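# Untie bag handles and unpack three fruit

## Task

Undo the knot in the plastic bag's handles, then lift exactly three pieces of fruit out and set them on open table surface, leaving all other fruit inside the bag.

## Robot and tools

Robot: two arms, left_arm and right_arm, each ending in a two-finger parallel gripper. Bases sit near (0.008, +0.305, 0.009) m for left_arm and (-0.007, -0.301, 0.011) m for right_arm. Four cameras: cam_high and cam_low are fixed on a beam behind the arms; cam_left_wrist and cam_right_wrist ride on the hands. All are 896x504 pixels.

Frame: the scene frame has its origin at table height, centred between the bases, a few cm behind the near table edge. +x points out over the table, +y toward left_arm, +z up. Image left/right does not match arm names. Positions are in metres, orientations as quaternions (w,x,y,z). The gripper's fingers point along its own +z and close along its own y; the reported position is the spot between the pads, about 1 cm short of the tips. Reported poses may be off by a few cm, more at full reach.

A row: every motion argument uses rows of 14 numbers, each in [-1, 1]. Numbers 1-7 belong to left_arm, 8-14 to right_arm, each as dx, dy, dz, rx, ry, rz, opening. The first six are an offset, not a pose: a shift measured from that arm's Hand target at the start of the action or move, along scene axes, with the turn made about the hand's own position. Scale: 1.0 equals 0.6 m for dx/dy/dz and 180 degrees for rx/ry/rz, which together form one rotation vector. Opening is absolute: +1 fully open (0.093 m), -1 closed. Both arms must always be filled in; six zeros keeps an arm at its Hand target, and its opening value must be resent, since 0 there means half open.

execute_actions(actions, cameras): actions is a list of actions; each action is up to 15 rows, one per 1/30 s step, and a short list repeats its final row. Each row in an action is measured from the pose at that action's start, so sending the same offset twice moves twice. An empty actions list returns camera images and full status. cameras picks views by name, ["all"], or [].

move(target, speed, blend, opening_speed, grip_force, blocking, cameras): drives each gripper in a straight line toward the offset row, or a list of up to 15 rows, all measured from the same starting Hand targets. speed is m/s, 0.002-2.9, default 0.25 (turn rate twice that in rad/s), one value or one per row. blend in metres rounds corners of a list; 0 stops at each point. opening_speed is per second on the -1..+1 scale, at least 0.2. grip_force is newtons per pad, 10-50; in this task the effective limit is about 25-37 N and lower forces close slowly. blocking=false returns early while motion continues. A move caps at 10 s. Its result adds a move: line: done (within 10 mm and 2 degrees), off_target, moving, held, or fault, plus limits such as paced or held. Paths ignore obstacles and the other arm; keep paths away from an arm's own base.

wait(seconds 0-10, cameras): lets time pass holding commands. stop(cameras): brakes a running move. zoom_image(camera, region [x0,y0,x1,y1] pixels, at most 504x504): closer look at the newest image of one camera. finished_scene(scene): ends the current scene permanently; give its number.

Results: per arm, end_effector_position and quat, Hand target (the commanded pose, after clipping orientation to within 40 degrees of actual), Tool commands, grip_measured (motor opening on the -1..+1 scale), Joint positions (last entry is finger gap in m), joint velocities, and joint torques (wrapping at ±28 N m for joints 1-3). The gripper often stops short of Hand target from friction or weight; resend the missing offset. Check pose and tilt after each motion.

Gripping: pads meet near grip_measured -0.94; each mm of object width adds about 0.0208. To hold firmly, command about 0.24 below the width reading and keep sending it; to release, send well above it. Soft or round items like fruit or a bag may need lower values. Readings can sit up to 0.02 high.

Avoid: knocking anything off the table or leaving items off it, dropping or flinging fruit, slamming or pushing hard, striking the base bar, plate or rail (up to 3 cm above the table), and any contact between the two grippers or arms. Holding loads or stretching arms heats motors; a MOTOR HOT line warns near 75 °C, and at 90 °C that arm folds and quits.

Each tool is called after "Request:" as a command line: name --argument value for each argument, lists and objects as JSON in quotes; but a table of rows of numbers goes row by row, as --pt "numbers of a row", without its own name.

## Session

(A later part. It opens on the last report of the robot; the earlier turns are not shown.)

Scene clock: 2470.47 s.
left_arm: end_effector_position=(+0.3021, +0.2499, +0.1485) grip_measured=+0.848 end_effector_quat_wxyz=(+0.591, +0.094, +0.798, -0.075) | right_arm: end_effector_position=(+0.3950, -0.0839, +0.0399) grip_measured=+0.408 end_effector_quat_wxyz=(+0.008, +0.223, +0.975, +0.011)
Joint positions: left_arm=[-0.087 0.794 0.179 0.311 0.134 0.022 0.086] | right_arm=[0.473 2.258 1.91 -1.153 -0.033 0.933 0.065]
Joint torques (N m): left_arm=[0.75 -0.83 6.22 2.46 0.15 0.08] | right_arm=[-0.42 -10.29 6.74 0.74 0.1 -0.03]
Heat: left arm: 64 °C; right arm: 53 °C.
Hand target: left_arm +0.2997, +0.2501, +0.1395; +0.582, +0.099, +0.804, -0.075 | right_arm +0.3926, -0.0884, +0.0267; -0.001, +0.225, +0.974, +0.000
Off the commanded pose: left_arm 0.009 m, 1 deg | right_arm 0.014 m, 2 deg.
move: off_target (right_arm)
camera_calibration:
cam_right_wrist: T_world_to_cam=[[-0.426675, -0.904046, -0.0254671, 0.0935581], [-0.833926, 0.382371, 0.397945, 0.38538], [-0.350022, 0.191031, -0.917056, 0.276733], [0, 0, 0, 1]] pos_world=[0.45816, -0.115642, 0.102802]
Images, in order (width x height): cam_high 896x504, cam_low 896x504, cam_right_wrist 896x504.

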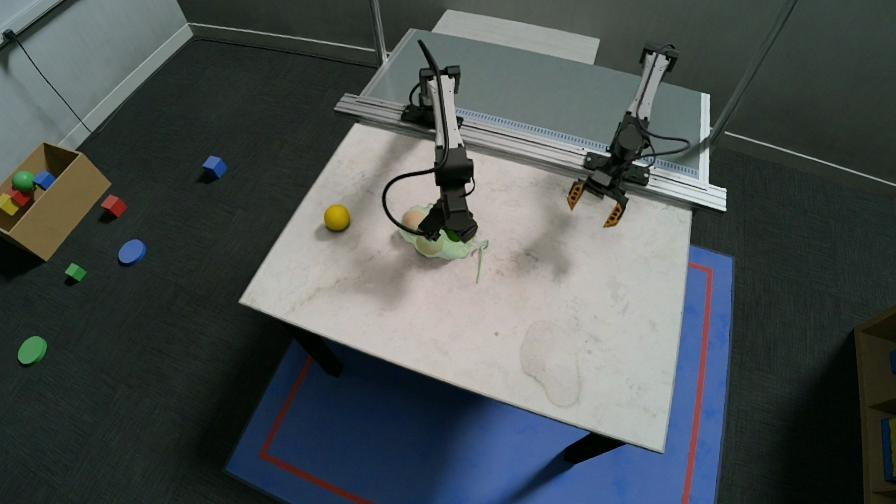

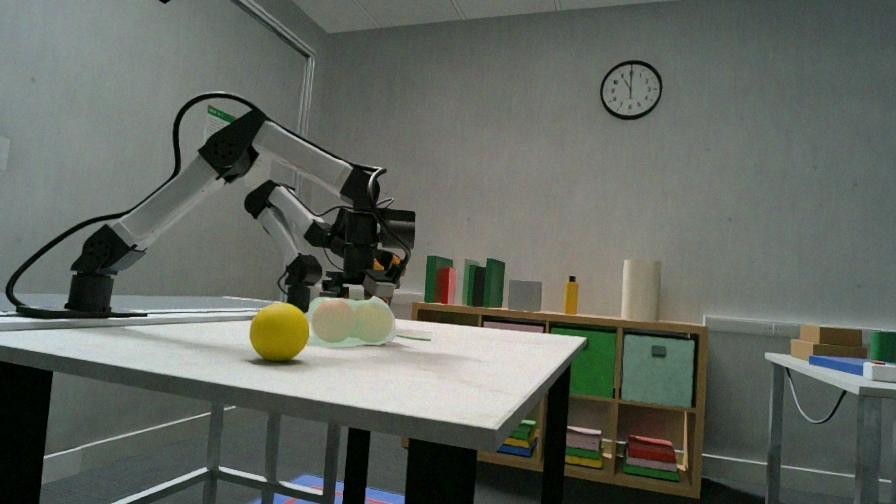

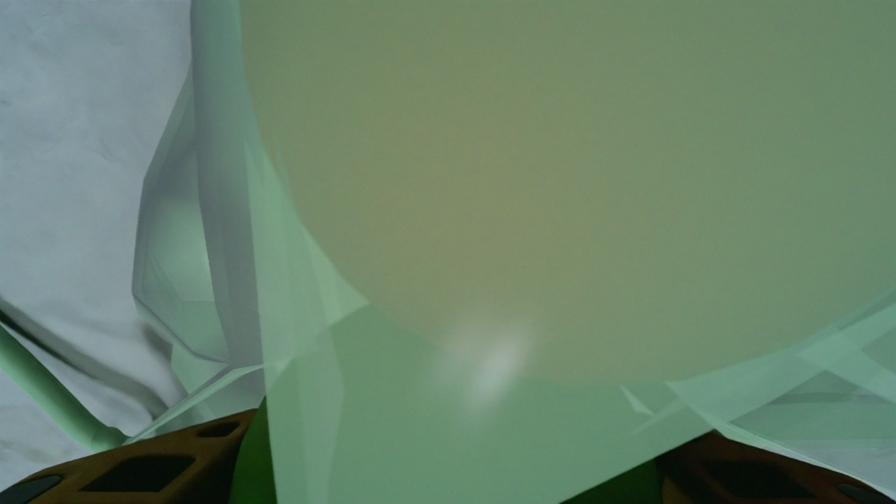

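Request:
move --target '[0,0,0,0,0,0,0.85,0,0,0.15,0,0,0,0.2]' --speed 0.06 --cameras '["cam_right_wrist","cam_high","cam_low"]'

Request:
zoom_image --camera "cam_high" --region '[370, 130, 510, 265]'

Request:
zoom_image --camera "cam_low" --region '[240, 190, 450, 370]'

Scene clock: 2480.23 s.
left_arm: end_effector_position=(+0.3021, +0.2499, +0.1485) grip_measured=+0.848 end_effector_quat_wxyz=(+0.591, +0.094, +0.798, -0.075) | right_arm: end_effector_position=(+0.3899, -0.0843, +0.1148) grip_measured=+0.408 end_effector_quat_wxyz=(+0.000, +0.224, +0.975, +0.005)
Joint positions: left_arm=[-0.087 0.794 0.179 0.311 0.134 0.022 0.086] | right_arm=[0.473 2.258 2.208 -1.472 -0.033 0.933 0.065]
Joint torques (N m): left_arm=[0.73 -0.79 6.22 2.45 0.13 0.09] | right_arm=[-0.75 -10.66 11.43 0.25 0.11 -0.06]
Heat: left arm: 64 °C; right arm: 53 °C.
Hand target: left_arm +0.2997, +0.2501, +0.1395; +0.582, +0.099, +0.804, -0.075 | right_arm +0.3926, -0.0884, +0.1167; -0.001, +0.225, +0.974, +0.000
Off the commanded pose: left_arm 0.009 m, 1 deg | right_arm 0.005 m, 1 deg.
move: done
camera_calibration:
cam_right_wrist: T_world_to_cam=[[-0.427443, -0.903993, -0.00942137, 0.0913399], [-0.826494, 0.386533, 0.409267, 0.347609], [-0.366333, 0.182725, -0.912366, 0.348902], [0, 0, 0, 1]] pos_world=[0.454154, -0.115545, 0.176922]
Images, in order (width x height): cam_high 896x504, cam_low 896x504, cam_right_wrist 896x504.

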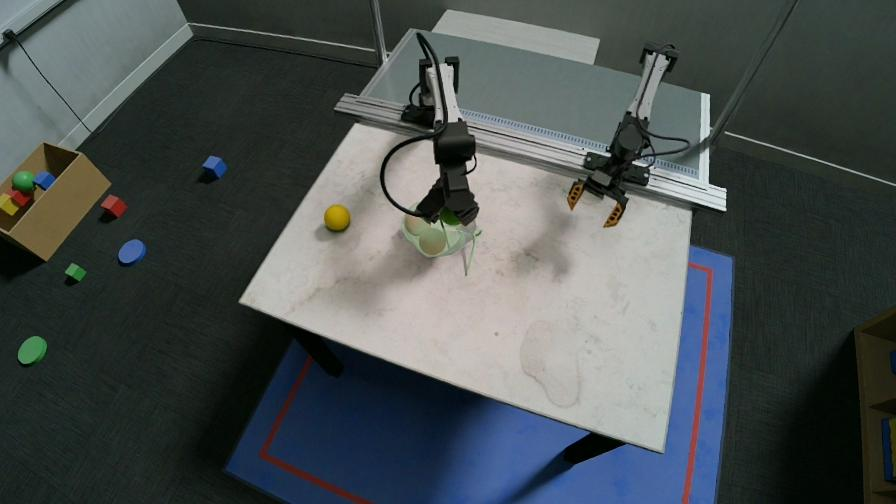

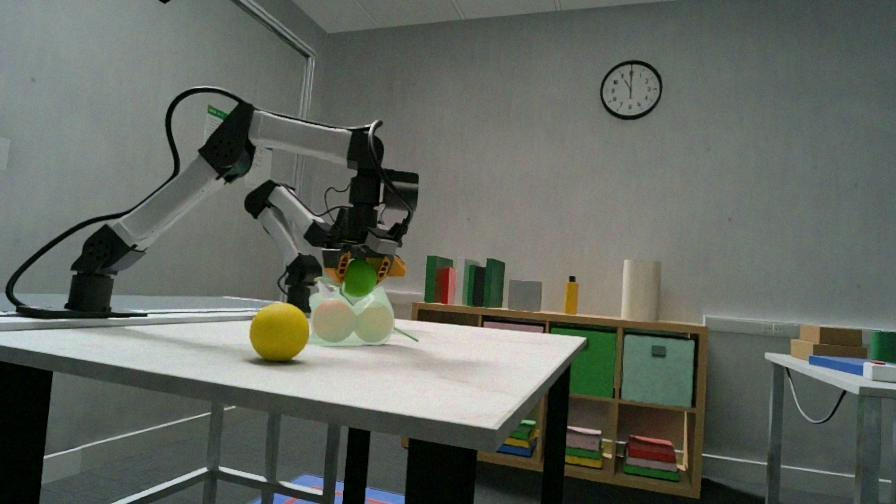

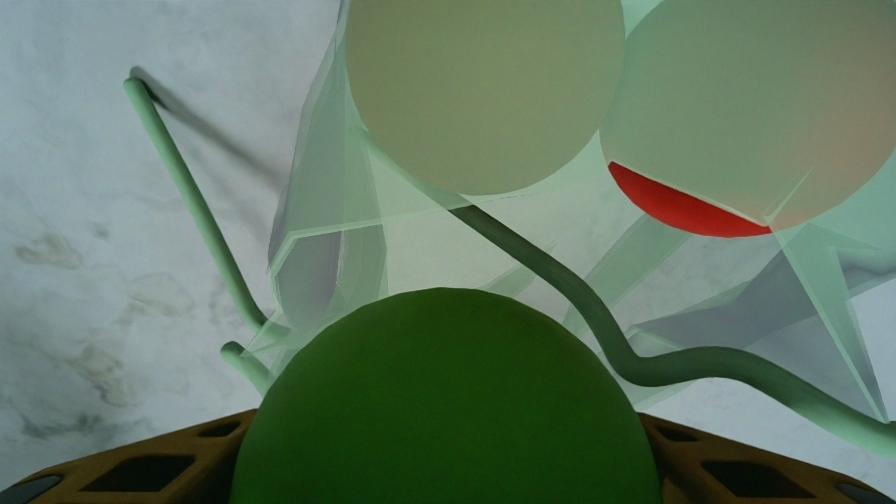

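Scaled by 3.600 from the camera's 896x504 image, which has a finer 1280x720 frame.

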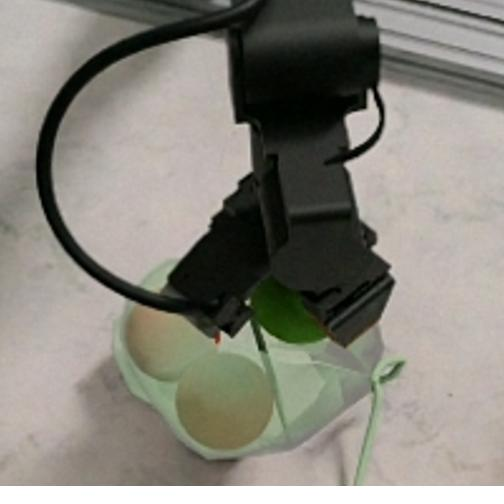

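Scaled by 2.400 from the camera's 896x504 image, which has a finer 1280x720 frame.

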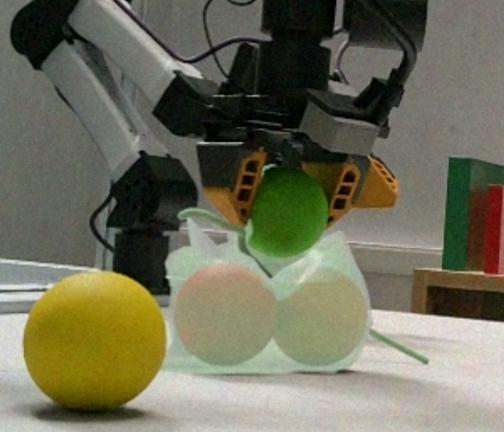

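Request:
move --target '[0,0,0,0,0,0,0.85,0,0,0.1,0,0,0,0.2]' --speed 0.06 --cameras '["cam_right_wrist","cam_high","cam_low"]'

Request:
zoom_image --camera "cam_high" --region '[370, 130, 510, 265]'

Request:
zoom_image --camera "cam_low" --region '[240, 190, 450, 370]'

Scene clock: 2490.53 s.
left_arm: end_effector_position=(+0.3021, +0.2499, +0.1485) grip_measured=+0.848 end_effector_quat_wxyz=(+0.591, +0.094, +0.798, -0.075) | right_arm: end_effector_position=(+0.3910, -0.0828, +0.1472) grip_measured=+0.408 end_effector_quat_wxyz=(+0.015, +0.223, +0.975, +0.017)
Joint positions: left_arm=[-0.087 0.794 0.179 0.311 0.134 0.022 0.086] | right_arm=[0.473 2.252 2.329 -1.559 -0.033 0.933 0.065]
Joint torques (N m): left_arm=[0.73 -0.77 6.23 2.46 0.13 0.08] | right_arm=[-1.22 -16.64 11.17 0.38 0.07 -0.06]
Heat: left arm: 64 °C; right arm: 55 °C.
Hand target: left_arm +0.2997, +0.2501, +0.1395; +0.582, +0.099, +0.804, -0.075 | right_arm +0.3927, -0.0884, +0.1767; -0.001, +0.225, +0.974, +0.000
Off the commanded pose: left_arm 0.009 m, 1 deg | right_arm 0.030 m, 3 deg.
joint sent to its limit (right arm) — joint 4 (wrist pitch), lower limit. The joint targets are off in orientation, not in position.
move: off_target (right_arm)
camera_calibration:
cam_right_wrist: T_world_to_cam=[[-0.425314, -0.904134, -0.0406197, 0.0972933], [-0.840883, 0.378166, 0.387177, 0.342915], [-0.334699, 0.198828, -0.92111, 0.368795], [0, 0, 0, 1]] pos_world=[0.453167, -0.115039, 0.210884]
Images, in order (width x height): cam_high 896x504, cam_low 896x504, cam_right_wrist 896x504.

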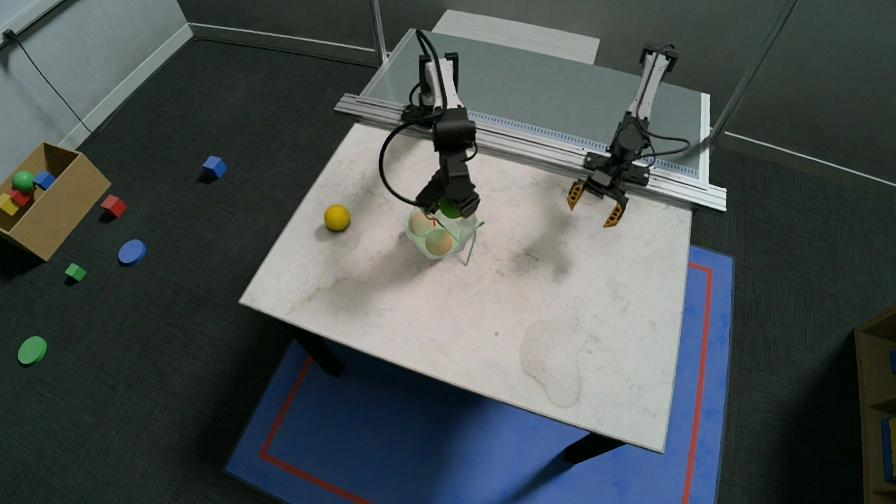

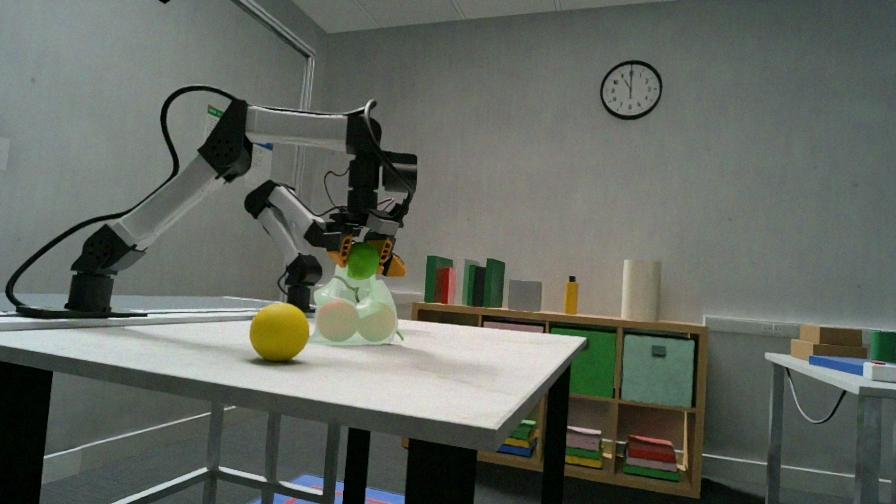

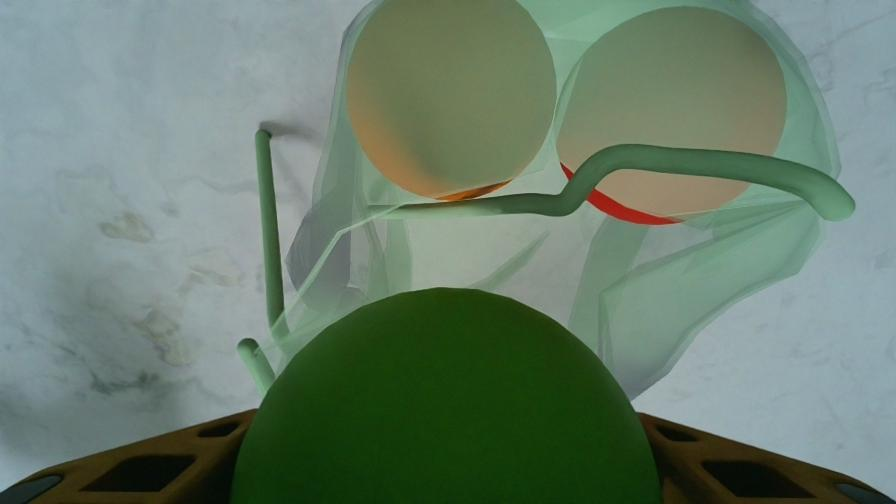

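Scaled by 3.600 from the camera's 896x504 image, which has a finer 1280x720 frame.

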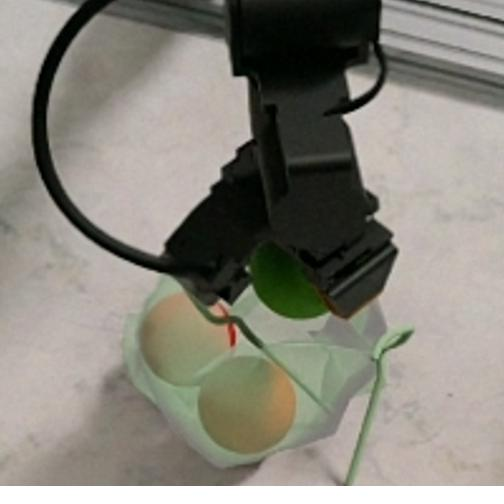

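Scaled by 2.400 from the camera's 896x504 image, which has a finer 1280x720 frame.

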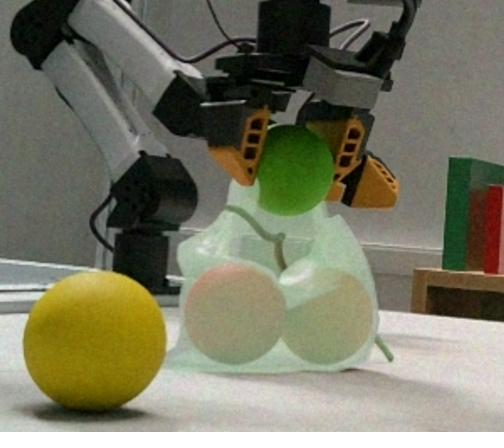

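Request:
move --pt "0 0 0 0 0 0 0.85 -0.08 0.05 -0.1 0 0 0 0.2" --pt "0 0 0 0 0 0 0.85 -0.155 0.09 -0.17 0 0 0 0.2" --speed 0.07 --blend '[0.02,0]' --cameras '["cam_right_wrist","cam_high","cam_low"]'

Request:
zoom_image --camera "cam_high" --region '[370, 130, 510, 265]'

Request:
zoom_image --camera "cam_low" --region '[240, 190, 450, 370]'

Scene clock: 2513.43 s.
left_arm: end_effector_position=(+0.3021, +0.2499, +0.1485) grip_measured=+0.848 end_effector_quat_wxyz=(+0.591, +0.094, +0.798, -0.075) | right_arm: end_effector_position=(+0.2985, -0.0343, +0.0593) grip_measured=+0.408 end_effector_quat_wxyz=(-0.020, +0.223, +0.975, -0.014)
Joint positions: left_arm=[-0.087 0.794 0.179 0.311 0.134 0.022 0.086] | right_arm=[0.695 2.095 1.727 -1.201 -0.031 1.152 0.065]
Joint torques (N m): left_arm=[0.75 -0.8 6.24 2.46 0.14 0.07] | right_arm=[-0.01 -15.58 6.46 0.56 0.19 0.08]
Heat: left arm: 65 °C; right arm: 55 °C.
Hand target: left_arm +0.2997, +0.2501, +0.1395; +0.582, +0.099, +0.804, -0.075 | right_arm +0.2996, -0.0345, +0.0747; -0.001, +0.225, +0.974, +0.000
Off the commanded pose: left_arm 0.009 m, 1 deg | right_arm 0.015 m, 3 deg.
move: off_target (right_arm)
camera_calibration:
cam_right_wrist: T_world_to_cam=[[-0.425225, -0.904402, 0.0352299, 0.0936638], [-0.807064, 0.396504, 0.437529, 0.268354], [-0.409671, 0.157616, -0.898514, 0.266871], [0, 0, 0, 1]] pos_world=[0.365736, -0.0637565, 0.119075]
Images, in order (width x height): cam_high 896x504, cam_low 896x504, cam_right_wrist 896x504.

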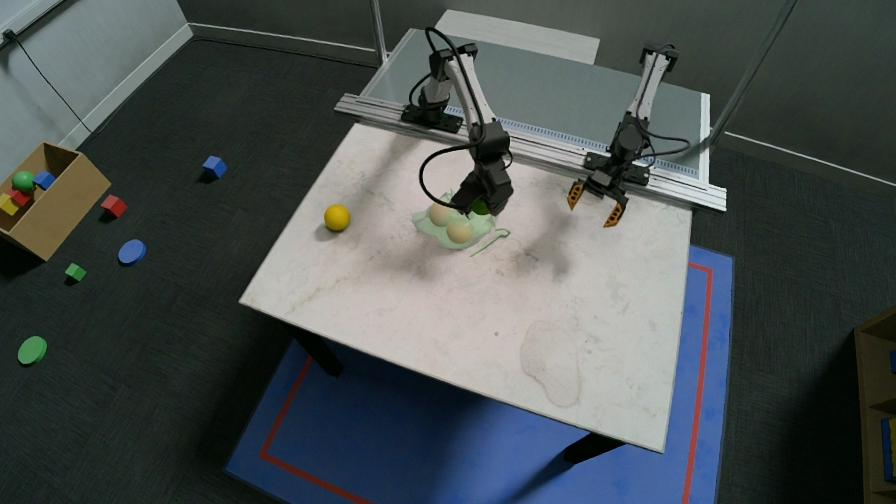

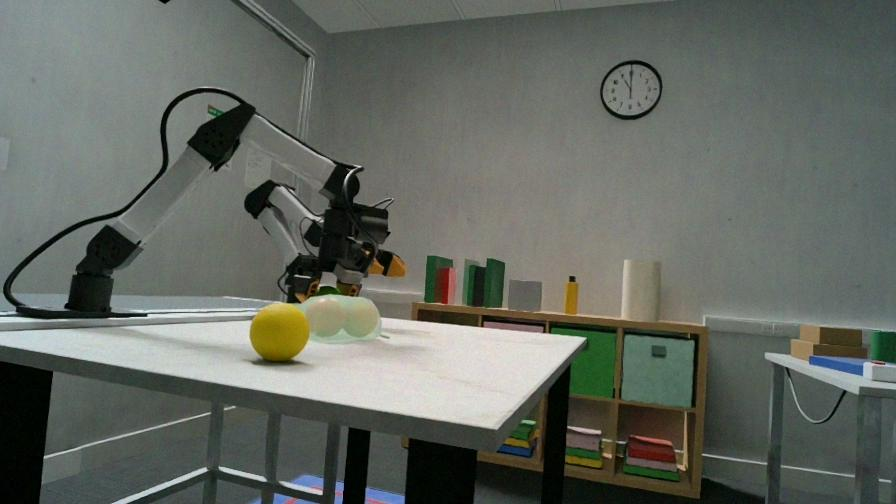

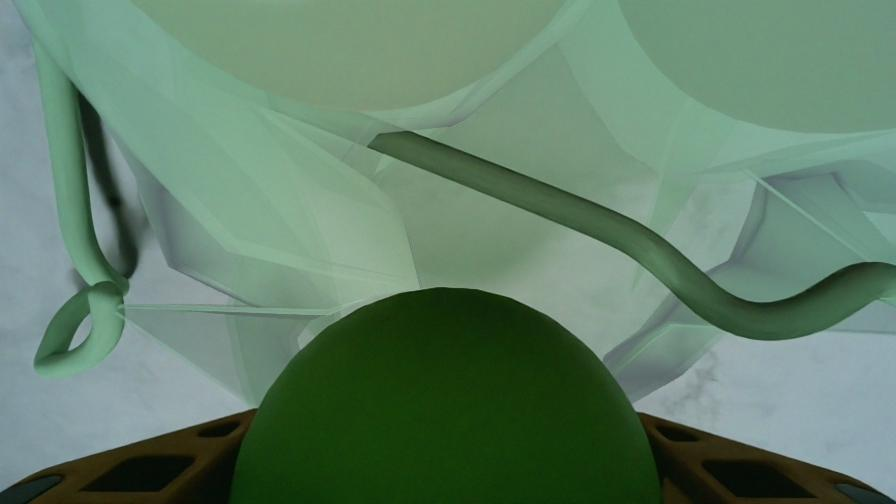

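Scaled by 3.600 from the camera's 896x504 image, which has a finer 1280x720 frame.

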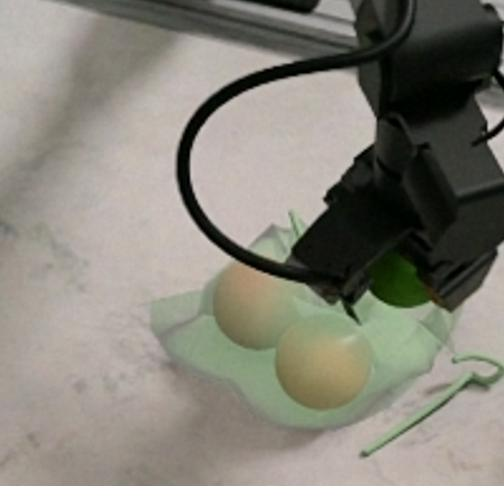

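Scaled by 2.400 from the camera's 896x504 image, which has a finer 1280x720 frame.

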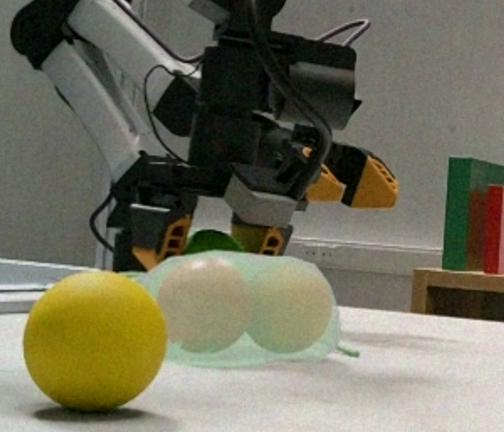

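Request:
move --target '[0,0,0,0,0,0,0.85,0,0,-0.037,0,0,0,0.2]' --speed 0.04 --cameras '["cam_right_wrist","cam_high","cam_low"]'

Request:
zoom_image --camera "cam_low" --region '[240, 230, 420, 370]'

Scene clock: 2522.47 s.
left_arm: end_effector_position=(+0.3021, +0.2499, +0.1485) grip_measured=+0.848 end_effector_quat_wxyz=(+0.591, +0.094, +0.798, -0.075) | right_arm: end_effector_position=(+0.2993, -0.0339, +0.0441) grip_measured=+0.408 end_effector_quat_wxyz=(-0.014, +0.223, +0.975, -0.007)
Joint positions: left_arm=[-0.087 0.794 0.179 0.311 0.134 0.022 0.086] | right_arm=[0.695 2.093 1.663 -1.121 -0.031 1.153 0.065]
Joint torques (N m): left_arm=[0.72 -0.77 6.23 2.46 0.13 0.07] | right_arm=[0.2 -13.96 6.53 0.58 0.2 0.07]
Heat: left arm: 65 °C; right arm: 54 °C.
Hand target: left_arm +0.2997, +0.2501, +0.1395; +0.582, +0.099, +0.804, -0.075 | right_arm +0.2997, -0.0344, +0.0525; -0.001, +0.225, +0.974, +0.000
Off the commanded pose: left_arm 0.009 m, 1 deg | right_arm 0.008 m, 2 deg.
move: done
camera_calibration:
cam_right_wrist: T_world_to_cam=[[-0.426363, -0.904361, 0.018571, 0.0959398], [-0.812794, 0.392042, 0.430893, 0.27733], [-0.396964, 0.168622, -0.902212, 0.250209], [0, 0, 0, 1]] pos_world=[0.365641, -0.0641514, 0.104461]
Images, in order (width x height): cam_high 896x504, cam_low 896x504, cam_right_wrist 896x504.

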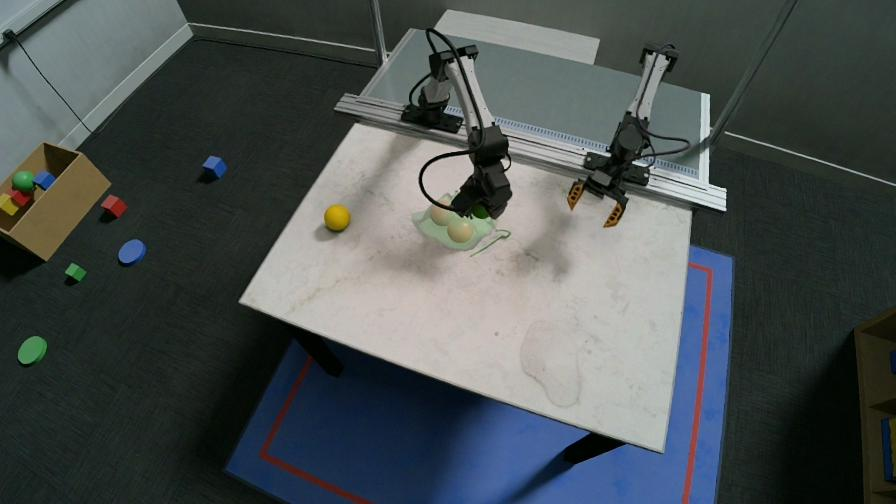

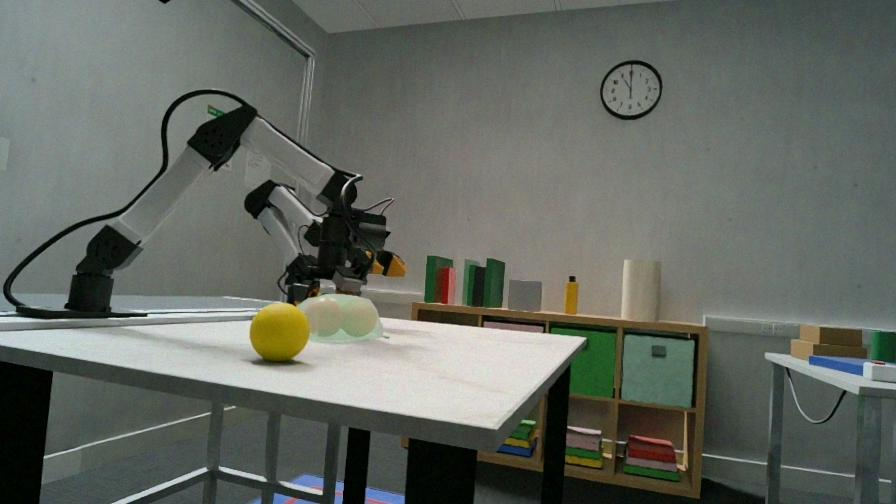

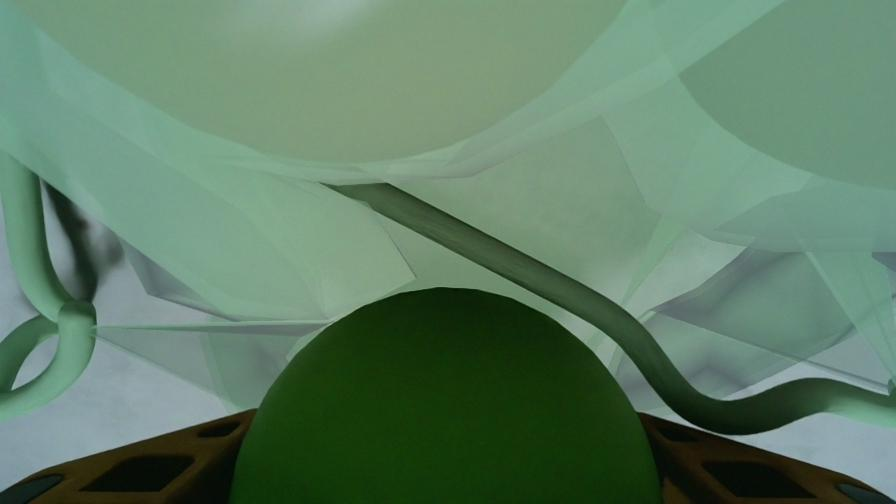

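Scaled by 2.800 from the camera's 896x504 image, which has a finer 1280x720 frame.

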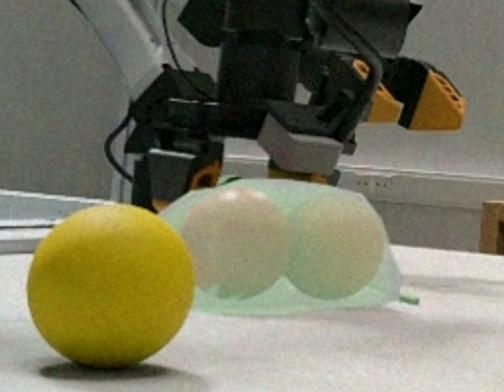

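Request:
move --target '[0,0,0,0,0,0,0.85,0,0,-0.012,0,0,0,0.2]' --speed 0.03

Scene clock: 2528.40 s.
left_arm: end_effector_position=(+0.3021, +0.2499, +0.1485) grip_measured=+0.848 end_effector_quat_wxyz=(+0.591, +0.094, +0.798, -0.075) | right_arm: end_effector_position=(+0.2996, -0.0337, +0.0394) grip_measured=+0.408 end_effector_quat_wxyz=(-0.013, +0.223, +0.975, -0.004)
Joint positions: left_arm=[-0.087 0.794 0.179 0.311 0.134 0.022 0.086] | right_arm=[0.695 2.093 1.644 -1.096 -0.031 1.153 0.065]
Joint torques (N m): left_arm=[0.77 -0.77 6.16 2.47 0.14 0.07] | right_arm=[-0.06 -13.31 6.41 0.63 0.21 0.08]
Heat: left arm: 65 °C; right arm: 54 °C.
Hand target: left_arm +0.2997, +0.2501, +0.1395; +0.582, +0.099, +0.804, -0.075 | right_arm +0.2996, -0.0345, +0.0453; -0.001, +0.225, +0.974, +0.000
Off the commanded pose: left_arm 0.009 m, 1 deg | right_arm 0.006 m, 1 deg.
move: done

Request:
move --target '[0,0,0,0,0,0,0.85,0,0,-0.003,0,0,0,0.8]' --opening_speed 0.3 --cameras '["cam_right_wrist"]'

Scene clock: 2534.90 s.
left_arm: end_effector_position=(+0.3021, +0.2499, +0.1485) grip_measured=+0.848 end_effector_quat_wxyz=(+0.591, +0.094, +0.798, -0.075) | right_arm: end_effector_position=(+0.3010, -0.0325, +0.0394) grip_measured=+0.799 end_effector_quat_wxyz=(-0.010, +0.223, +0.975, -0.001)
Joint positions: left_arm=[-0.087 0.794 0.179 0.311 0.134 0.022 0.086] | right_arm=[0.695 2.093 1.644 -1.088 -0.031 1.154 0.084]
Joint torques (N m): left_arm=[0.72 -0.69 6.27 2.46 0.13 0.09] | right_arm=[0.13 -12.98 6.02 0.64 0.22 0.08]
Heat: left arm: 65 °C; right arm: 53 °C.
Hand target: left_arm +0.2997, +0.2501, +0.1395; +0.582, +0.099, +0.804, -0.075 | right_arm +0.2996, -0.0345, +0.0435; -0.001, +0.225, +0.974, +0.000
Off the commanded pose: left_arm 0.009 m, 1 deg | right_arm 0.005 m, 1 deg.
move: done
camera_calibration:
cam_right_wrist: T_world_to_cam=[[-0.42699, -0.904238, 0.00578787, 0.0987355], [-0.817192, 0.388611, 0.425652, 0.281689], [-0.38714, 0.177019, -0.904868, 0.243818], [0, 0, 0, 1]] pos_world=[0.366745, -0.0633476, 0.10015]
Images, in order (width x height): cam_right_wrist 896x504.

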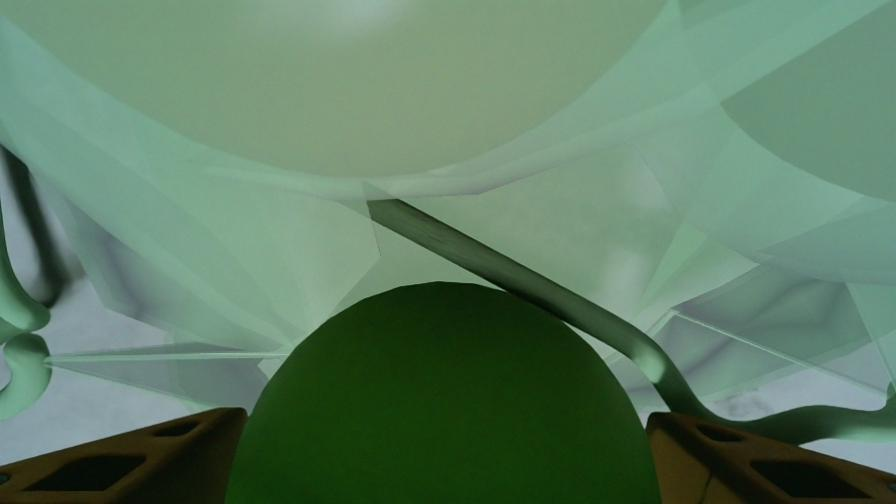

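Request:
move --target '[0,0,0,0,0,0,0.85,0,0,0.22,0,0,0,0.8]' --speed 0.07 --cameras '["cam_right_wrist","cam_high","cam_low"]'

Request:
zoom_image --camera "cam_high" --region '[400, 130, 540, 265]'

Request:
zoom_image --camera "cam_low" --region '[240, 230, 420, 370]'

Scene clock: 2544.50 s.
left_arm: end_effector_position=(+0.3021, +0.2499, +0.1485) grip_measured=+0.848 end_effector_quat_wxyz=(+0.591, +0.094, +0.798, -0.075) | right_arm: end_effector_position=(+0.2997, -0.0311, +0.1612) grip_measured=+0.799 end_effector_quat_wxyz=(-0.008, +0.223, +0.975, +0.003)
Joint positions: left_arm=[-0.087 0.794 0.179 0.311 0.134 0.022 0.086] | right_arm=[0.695 2.074 2.102 -1.556 -0.031 1.154 0.084]
Joint torques (N m): left_arm=[0.75 -0.77 6.24 2.47 0.14 0.07] | right_arm=[-0.25 -12.6 10.47 0.21 0.21 0.05]
Heat: left arm: 65 °C; right arm: 53 °C.
Hand target: left_arm +0.2997, +0.2501, +0.1395; +0.582, +0.099, +0.804, -0.075 | right_arm +0.2996, -0.0345, +0.1755; -0.001, +0.225, +0.974, +0.000
Off the commanded pose: left_arm 0.009 m, 1 deg | right_arm 0.015 m, 1 deg.
joint sent to its limit (right arm) — joint 4 (wrist pitch), lower limit. The joint targets still meet the commanded pose.
move: off_target (right_arm)
camera_calibration:
cam_right_wrist: T_world_to_cam=[[-0.426823, -0.904332, -0.00223095, 0.100015], [-0.82009, 0.386021, 0.422422, 0.229519], [-0.381148, 0.182129, -0.906397, 0.351915], [0, 0, 0, 1]] pos_world=[0.365047, -0.0622458, 0.222244]
Images, in order (width x height): cam_high 896x504, cam_low 896x504, cam_right_wrist 896x504.

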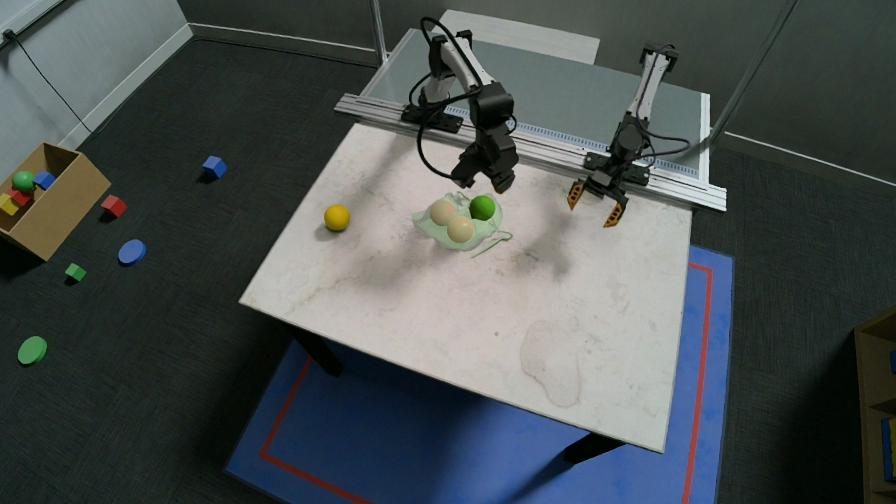

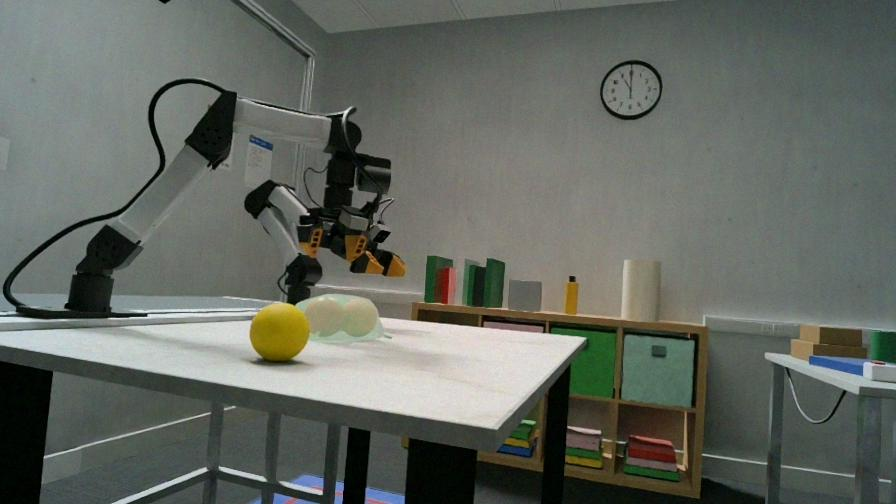

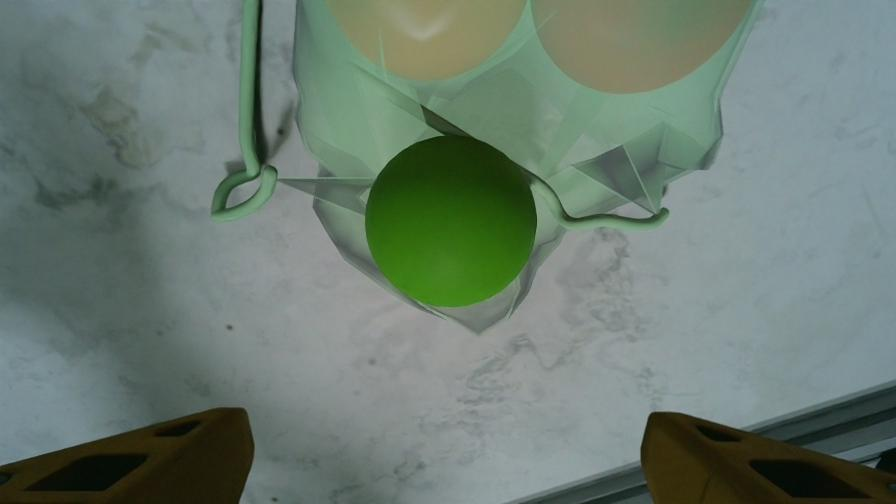

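Scaled by 3.600 from the camera's 896x504 image, which has a finer 1280x720 frame.

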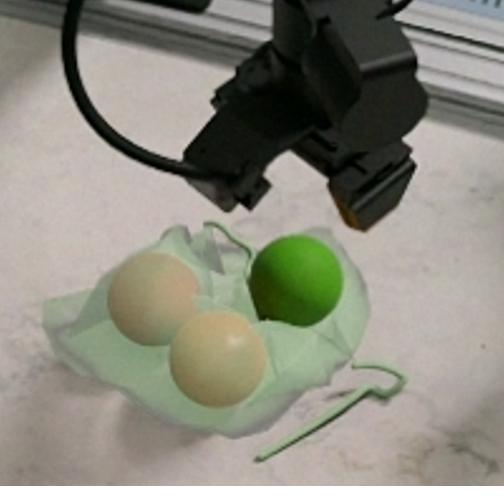

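Scaled by 2.800 from the camera's 896x504 image, which has a finer 1280x720 frame.

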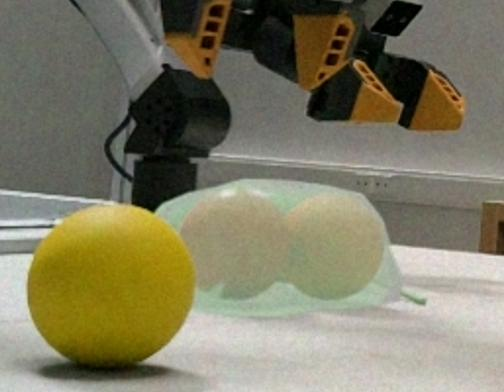

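Request:
zoom_image --camera "cam_right_wrist" --region '[200, 60, 700, 350]'

Scaled by 1.008 from the camera's 896x504 image, which has a finer 1280x720 frame.

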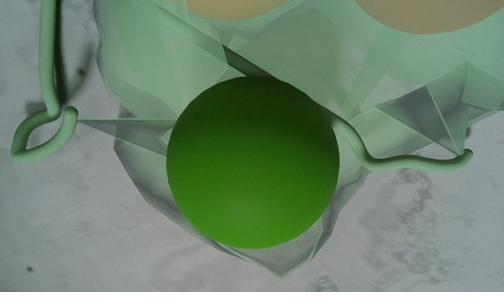

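Request:
wait --seconds 0 --cameras '["cam_left_wrist","cam_right_wrist"]'

Scene clock: 2576.77 s.
left_arm: end_effector_position=(+0.3021, +0.2499, +0.1485) grip_measured=+0.848 end_effector_quat_wxyz=(+0.591, +0.094, +0.798, -0.075) | right_arm: end_effector_position=(+0.2997, -0.0311, +0.1612) grip_measured=+0.799 end_effector_quat_wxyz=(-0.008, +0.223, +0.975, +0.002)
Joint positions: left_arm=[-0.087 0.794 0.179 0.311 0.134 0.022 0.086] | right_arm=[0.695 2.074 2.102 -1.556 -0.031 1.154 0.084]
Joint torques (N m): left_arm=[0.8 -0.83 6.23 2.46 0.14 0.07] | right_arm=[-0.29 -12.41 10.56 0.22 0.19 0]
Heat: left arm: 65 °C; right arm: 56 °C.
Hand target: left_arm +0.2997, +0.2501, +0.1395; +0.582, +0.099, +0.804, -0.075 | right_arm +0.2996, -0.0344, +0.1755; -0.001, +0.225, +0.974, +0.000
Tool commands: left_gripper/opening=+0.85 right_gripper/opening=+0.8
Off the commanded pose: left_arm 0.009 m, 1 deg | right_arm 0.015 m, 1 deg.
camera_calibration:
cam_left_wrist: T_world_to_cam=[[-0.246067, -0.96924, 0.00508875, 0.314978], [-0.642964, 0.1593, -0.749146, 0.305396], [0.725292, -0.187612, -0.662385, 0.0150615], [0, 0, 0, 1]] pos_world=[0.26294, 0.259466, 0.23716]
cam_right_wrist: T_world_to_cam=[[-0.426865, -0.904313, -0.00191526, 0.0999619], [-0.819982, 0.386164, 0.422501, 0.229471], [-0.381333, 0.181921, -0.906361, 0.351962], [0, 0, 0, 1]] pos_world=[0.365047, -0.0622459, 0.222244]
Images, in order (width x height): cam_left_wrist 896x504, cam_right_wrist 896x504.

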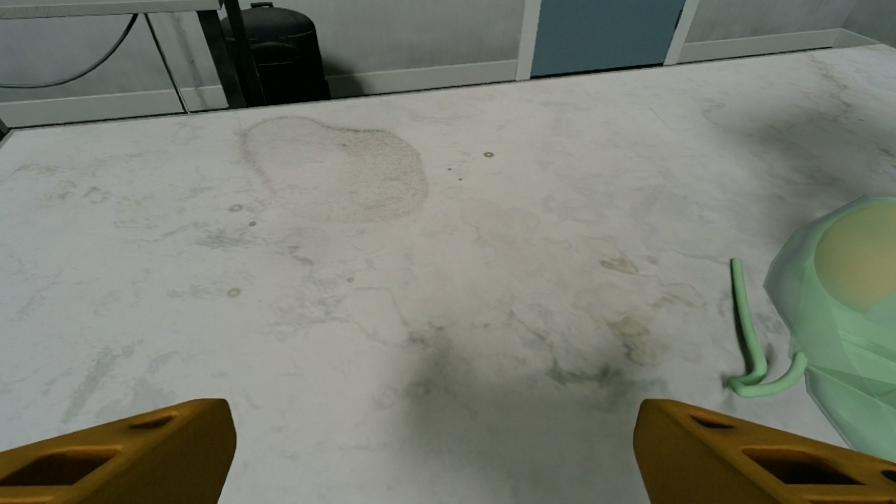

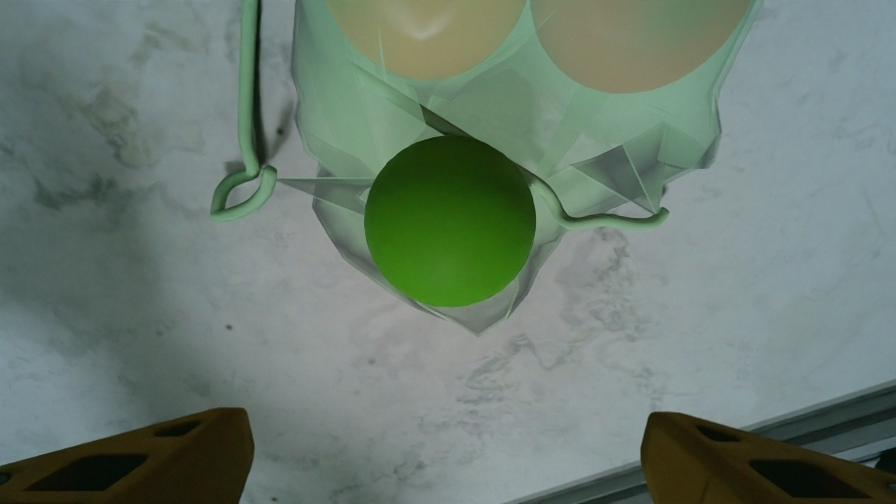

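Request:
move --target '[0,0,0,0,0,0,0.85,0.001,0.003,-0.18,0,0,0,0.85]' --speed 0.08 --cameras '["cam_right_wrist"]'

Scene clock: 2596.40 s.
left_arm: end_effector_position=(+0.3021, +0.2499, +0.1485) grip_measured=+0.848 end_effector_quat_wxyz=(+0.591, +0.094, +0.798, -0.075) | right_arm: end_effector_position=(+0.3013, -0.0319, +0.0648) grip_measured=+0.849 end_effector_quat_wxyz=(-0.010, +0.224, +0.975, -0.001)
Joint positions: left_arm=[-0.087 0.794 0.179 0.311 0.134 0.022 0.086] | right_arm=[0.695 2.074 1.717 -1.18 -0.031 1.155 0.086]
Joint torques (N m): left_arm=[0.79 -0.79 6.24 2.48 0.13 0.07] | right_arm=[0.39 -12.51 6.42 0.6 0.19 0.09]
Heat: left arm: 65 °C; right arm: 57 °C.
Hand target: left_arm +0.2997, +0.2501, +0.1394; +0.582, +0.099, +0.804, -0.075 | right_arm +0.3003, -0.0327, +0.0675; -0.001, +0.225, +0.974, +0.000
Off the commanded pose: left_arm 0.009 m, 1 deg | right_arm 0.003 m, 1 deg.
move: done
camera_calibration:
cam_right_wrist: T_world_to_cam=[[-0.428018, -0.903753, 0.00559213, 0.0996504], [-0.816981, 0.389554, 0.425193, 0.270848], [-0.386448, 0.177422, -0.905085, 0.266571], [0, 0, 0, 1]] pos_world=[0.366946, -0.0627461, 0.12555]
Images, in order (width x height): cam_right_wrist 896x504.

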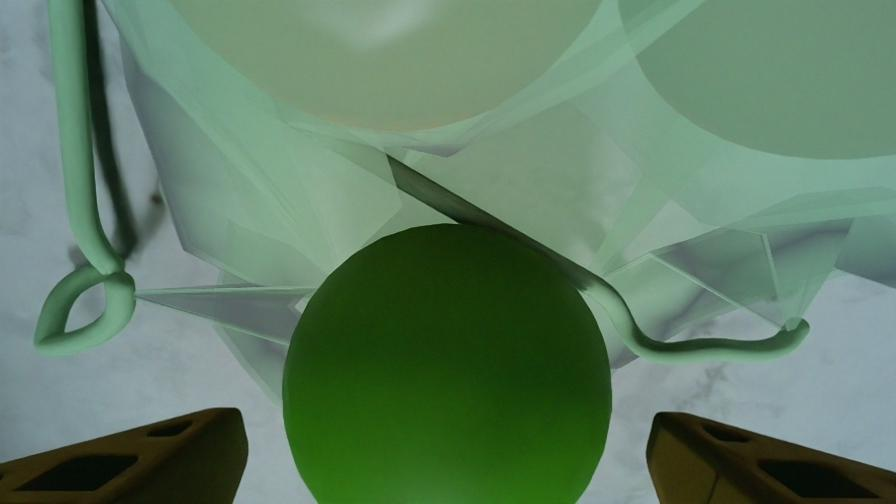

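Request:
move --target '[0,0,0,0,0,0,0.85,-0.005,0.001,-0.035,0,0,0,0.85]' --speed 0.05 --cameras '["cam_right_wrist"]'

Scene clock: 2609.20 s.
left_arm: end_effector_position=(+0.3021, +0.2499, +0.1485) grip_measured=+0.848 end_effector_quat_wxyz=(+0.591, +0.094, +0.798, -0.075) | right_arm: end_effector_position=(+0.2984, -0.0304, +0.0472) grip_measured=+0.849 end_effector_quat_wxyz=(-0.007, +0.223, +0.975, +0.003)
Joint positions: left_arm=[-0.087 0.794 0.179 0.311 0.134 0.022 0.086] | right_arm=[0.703 2.074 1.646 -1.099 -0.031 1.162 0.086]
Joint torques (N m): left_arm=[0.77 -0.77 6.19 2.47 0.13 0.07] | right_arm=[0.18 -11.56 6.57 0.68 0.21 0.09]
Heat: left arm: 65 °C; right arm: 55 °C.
Hand target: left_arm +0.2997, +0.2501, +0.1394; +0.582, +0.099, +0.804, -0.075 | right_arm +0.2972, -0.0320, +0.0465; -0.001, +0.225, +0.974, +0.000
Off the commanded pose: left_arm 0.009 m, 1 deg | right_arm 0.002 m, 1 deg.
move: done
camera_calibration:
cam_right_wrist: T_world_to_cam=[[-0.426855, -0.904315, -0.00304204, 0.0998979], [-0.8204, 0.385826, 0.421999, 0.276362], [-0.380446, 0.182628, -0.906591, 0.247811], [0, 0, 0, 1]] pos_world=[0.363648, -0.0615456, 0.108343]
Images, in order (width x height): cam_right_wrist 896x504.

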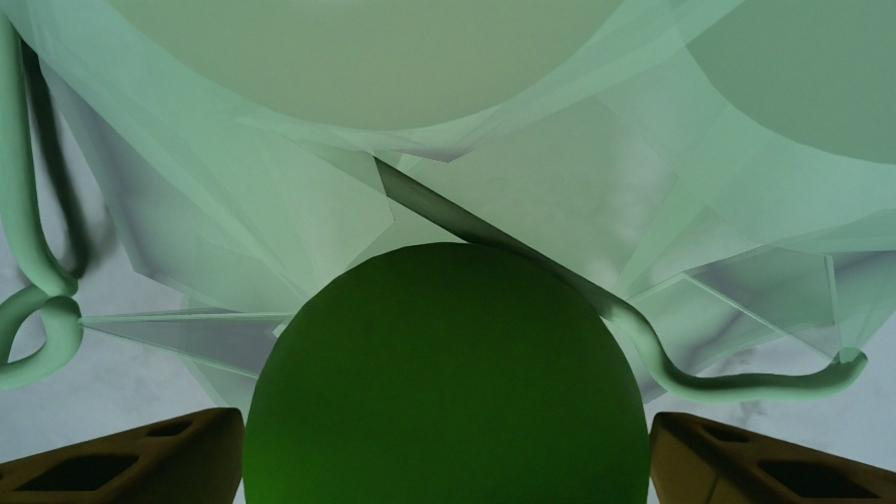

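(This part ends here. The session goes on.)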